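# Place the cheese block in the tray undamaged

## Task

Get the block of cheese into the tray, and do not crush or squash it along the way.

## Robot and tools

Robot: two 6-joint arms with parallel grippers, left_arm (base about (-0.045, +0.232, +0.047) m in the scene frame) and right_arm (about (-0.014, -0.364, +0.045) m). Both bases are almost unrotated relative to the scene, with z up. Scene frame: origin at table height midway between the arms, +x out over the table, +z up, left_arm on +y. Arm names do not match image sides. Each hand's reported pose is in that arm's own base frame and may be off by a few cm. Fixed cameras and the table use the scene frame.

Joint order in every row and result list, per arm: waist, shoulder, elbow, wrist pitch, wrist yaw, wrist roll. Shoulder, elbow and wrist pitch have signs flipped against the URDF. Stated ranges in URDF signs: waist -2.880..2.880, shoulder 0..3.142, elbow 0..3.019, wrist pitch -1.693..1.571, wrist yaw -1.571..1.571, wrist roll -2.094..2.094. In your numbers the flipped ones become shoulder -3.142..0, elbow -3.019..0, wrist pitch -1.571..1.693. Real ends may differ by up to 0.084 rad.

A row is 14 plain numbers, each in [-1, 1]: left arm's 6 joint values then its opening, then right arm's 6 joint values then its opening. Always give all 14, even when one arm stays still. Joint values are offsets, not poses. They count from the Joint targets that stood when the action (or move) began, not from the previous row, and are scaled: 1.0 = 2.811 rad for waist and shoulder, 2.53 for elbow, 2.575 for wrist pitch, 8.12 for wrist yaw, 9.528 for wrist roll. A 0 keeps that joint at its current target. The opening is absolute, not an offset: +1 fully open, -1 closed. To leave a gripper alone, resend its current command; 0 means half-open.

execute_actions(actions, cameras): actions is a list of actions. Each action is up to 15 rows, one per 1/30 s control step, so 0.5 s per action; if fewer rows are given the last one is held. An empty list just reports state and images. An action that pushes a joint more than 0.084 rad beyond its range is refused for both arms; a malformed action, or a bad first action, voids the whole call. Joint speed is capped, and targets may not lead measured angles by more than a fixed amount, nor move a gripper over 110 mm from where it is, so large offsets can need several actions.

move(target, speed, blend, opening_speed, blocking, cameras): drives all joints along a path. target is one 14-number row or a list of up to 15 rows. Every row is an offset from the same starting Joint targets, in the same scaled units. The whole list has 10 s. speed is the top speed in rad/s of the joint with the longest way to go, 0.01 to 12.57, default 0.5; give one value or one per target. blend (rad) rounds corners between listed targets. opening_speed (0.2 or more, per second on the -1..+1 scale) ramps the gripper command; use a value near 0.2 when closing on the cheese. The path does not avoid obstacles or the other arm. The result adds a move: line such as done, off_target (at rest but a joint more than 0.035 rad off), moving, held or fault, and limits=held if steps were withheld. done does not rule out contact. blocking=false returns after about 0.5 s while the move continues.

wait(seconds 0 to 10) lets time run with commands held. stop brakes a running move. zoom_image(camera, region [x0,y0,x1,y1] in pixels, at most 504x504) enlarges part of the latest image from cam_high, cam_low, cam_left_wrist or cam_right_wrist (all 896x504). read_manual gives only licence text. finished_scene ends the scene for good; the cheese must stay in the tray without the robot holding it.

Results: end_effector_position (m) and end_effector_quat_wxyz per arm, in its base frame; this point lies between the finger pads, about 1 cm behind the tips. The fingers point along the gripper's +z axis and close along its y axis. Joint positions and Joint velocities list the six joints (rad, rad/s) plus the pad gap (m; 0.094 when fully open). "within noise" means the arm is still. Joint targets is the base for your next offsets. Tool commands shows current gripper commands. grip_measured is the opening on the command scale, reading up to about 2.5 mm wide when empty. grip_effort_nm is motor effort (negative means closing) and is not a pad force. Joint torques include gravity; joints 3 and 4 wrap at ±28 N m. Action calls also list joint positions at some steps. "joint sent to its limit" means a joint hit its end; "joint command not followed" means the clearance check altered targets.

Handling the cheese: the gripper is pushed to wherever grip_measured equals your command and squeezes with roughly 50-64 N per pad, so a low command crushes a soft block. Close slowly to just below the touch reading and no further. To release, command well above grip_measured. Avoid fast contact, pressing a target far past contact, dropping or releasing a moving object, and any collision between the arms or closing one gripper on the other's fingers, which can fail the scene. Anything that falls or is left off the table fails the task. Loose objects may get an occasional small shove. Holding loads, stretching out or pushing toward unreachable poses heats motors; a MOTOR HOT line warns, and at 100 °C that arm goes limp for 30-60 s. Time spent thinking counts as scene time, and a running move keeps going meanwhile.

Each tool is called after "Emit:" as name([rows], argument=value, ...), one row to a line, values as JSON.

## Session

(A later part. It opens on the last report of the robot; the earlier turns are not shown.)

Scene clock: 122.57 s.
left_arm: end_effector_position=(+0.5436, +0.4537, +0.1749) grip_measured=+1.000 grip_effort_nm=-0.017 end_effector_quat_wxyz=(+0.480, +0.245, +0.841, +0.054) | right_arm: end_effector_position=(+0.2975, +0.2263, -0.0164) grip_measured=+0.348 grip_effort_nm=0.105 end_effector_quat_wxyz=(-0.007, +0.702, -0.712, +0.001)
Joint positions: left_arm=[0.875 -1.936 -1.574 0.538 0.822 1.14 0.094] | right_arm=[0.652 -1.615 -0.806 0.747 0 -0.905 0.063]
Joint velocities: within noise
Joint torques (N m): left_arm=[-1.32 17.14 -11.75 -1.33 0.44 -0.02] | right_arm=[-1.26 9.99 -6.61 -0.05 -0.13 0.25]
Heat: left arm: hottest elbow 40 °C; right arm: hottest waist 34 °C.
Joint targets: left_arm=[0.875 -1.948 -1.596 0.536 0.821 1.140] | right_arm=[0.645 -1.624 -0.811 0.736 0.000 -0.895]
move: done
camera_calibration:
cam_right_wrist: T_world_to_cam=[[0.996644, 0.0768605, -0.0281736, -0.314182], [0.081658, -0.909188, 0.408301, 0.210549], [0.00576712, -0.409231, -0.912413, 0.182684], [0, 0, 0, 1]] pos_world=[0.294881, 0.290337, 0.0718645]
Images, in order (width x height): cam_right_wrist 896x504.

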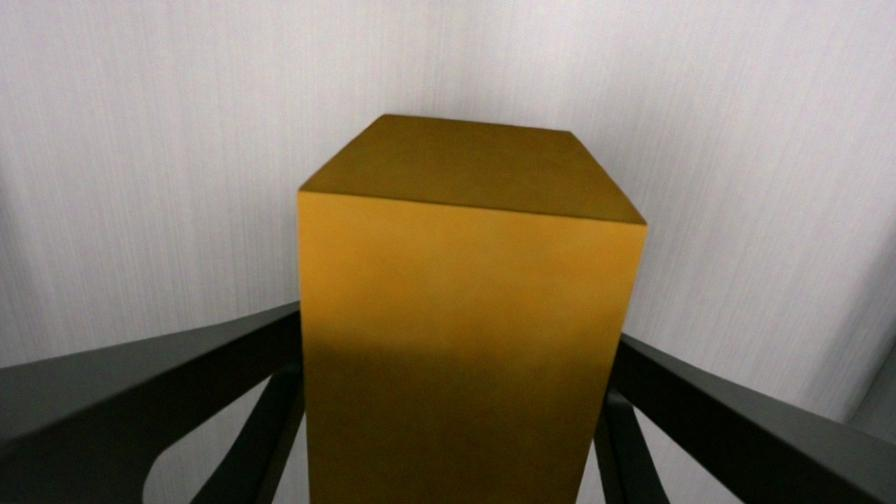

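Emit:
move([
  [0,0,0,0,0,0,1,0,0,0,0,0,0,0.85],
  [0,0,0,0,0,0,1,0,0.0651,-0.0217,0.0994,0,0,0.85],
], speed=[0.3,0.4], opening_speed=1.0)

Scene clock: 128.30 s.
left_arm: end_effector_position=(+0.5436, +0.4537, +0.1749) grip_measured=+1.000 grip_effort_nm=-0.017 end_effector_quat_wxyz=(+0.480, +0.245, +0.841, +0.054) | right_arm: end_effector_position=(+0.2752, +0.2093, +0.0491) grip_measured=+0.848 grip_effort_nm=0.105 end_effector_quat_wxyz=(+0.013, +0.702, -0.712, -0.002)
Joint positions: left_arm=[0.875 -1.936 -1.574 0.538 0.822 1.14 0.094] | right_arm=[0.652 -1.44 -0.827 0.983 0 -0.905 0.087]
Joint velocities: within noise
Joint torques (N m): left_arm=[-1.26 17.08 -11.77 -1.32 0.43 -0.02] | right_arm=[-1.44 9.76 -10.19 1.02 -0.12 0.26]
Heat: left arm: hottest elbow 40 °C; right arm: hottest waist 34 °C.
Joint targets: left_arm=[0.875 -1.948 -1.596 0.536 0.821 1.140] | right_arm=[0.645 -1.441 -0.866 0.992 0.000 -0.895]
move: off_target (right_arm); right_arm: the elbow is farthest, 0.039 rad from its target
camera_calibration:
cam_right_wrist: T_world_to_cam=[[0.995197, 0.0757537, -0.0619977, -0.286586], [0.0950664, -0.898948, 0.427616, 0.163393], [-0.0233393, -0.431456, -0.901832, 0.247835], [0, 0, 0, 1]] pos_world=[0.27546, 0.275522, 0.135868]

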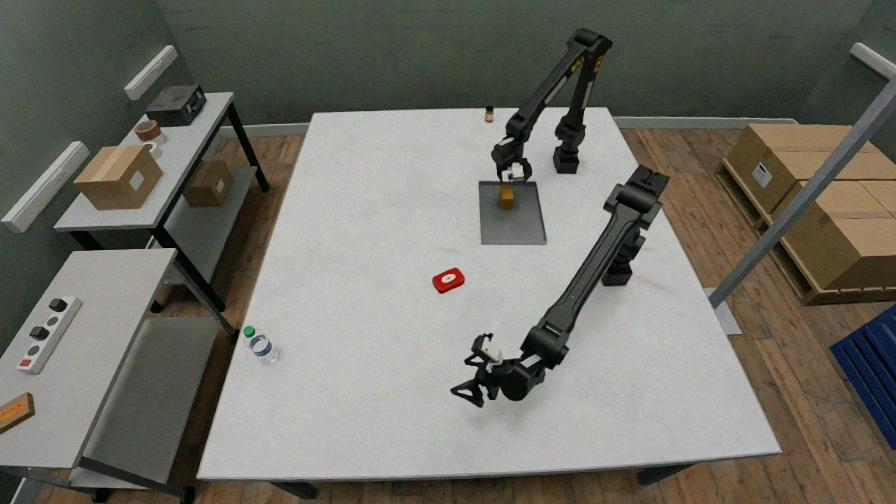

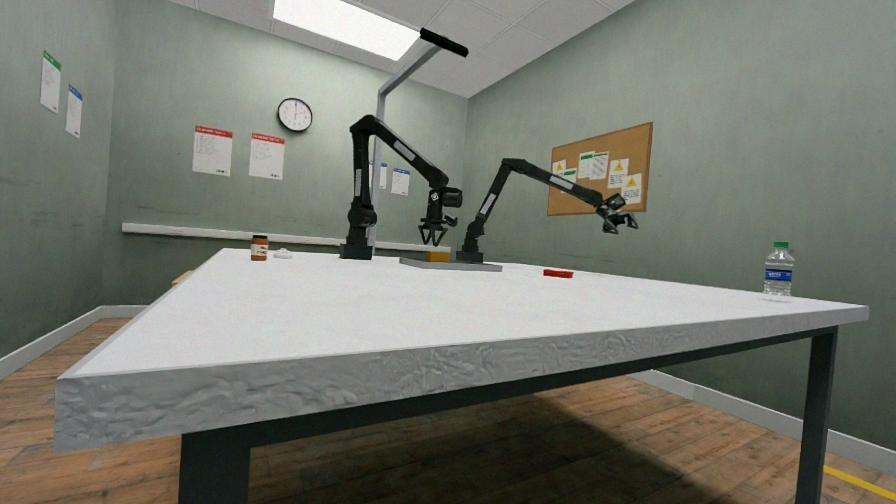

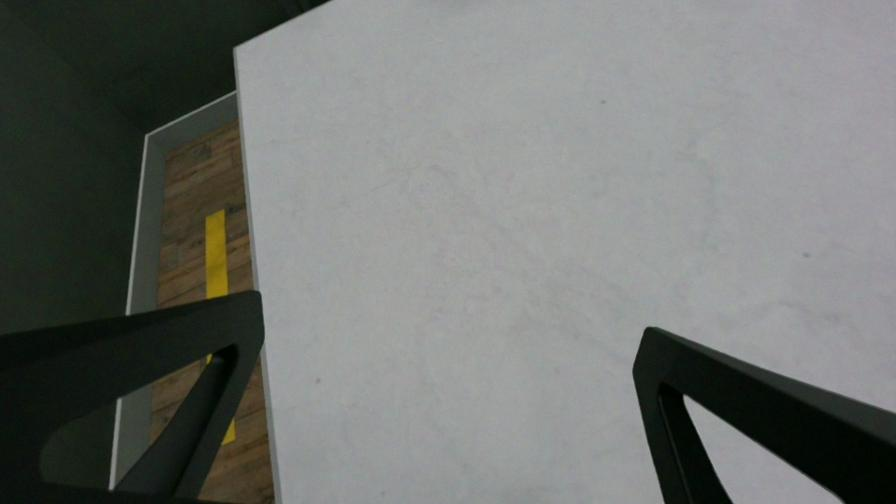

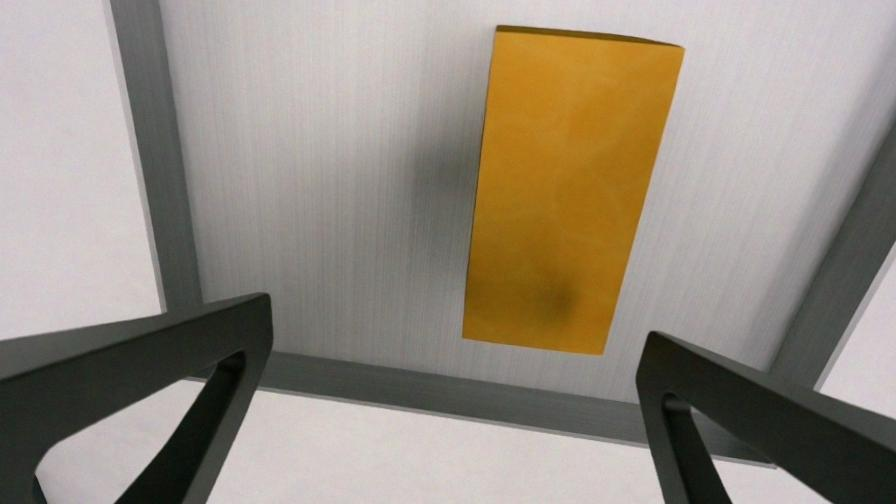

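In the tray, intact, robot clear.

Emit:
finished_scene()

The scene is finished: the task was done.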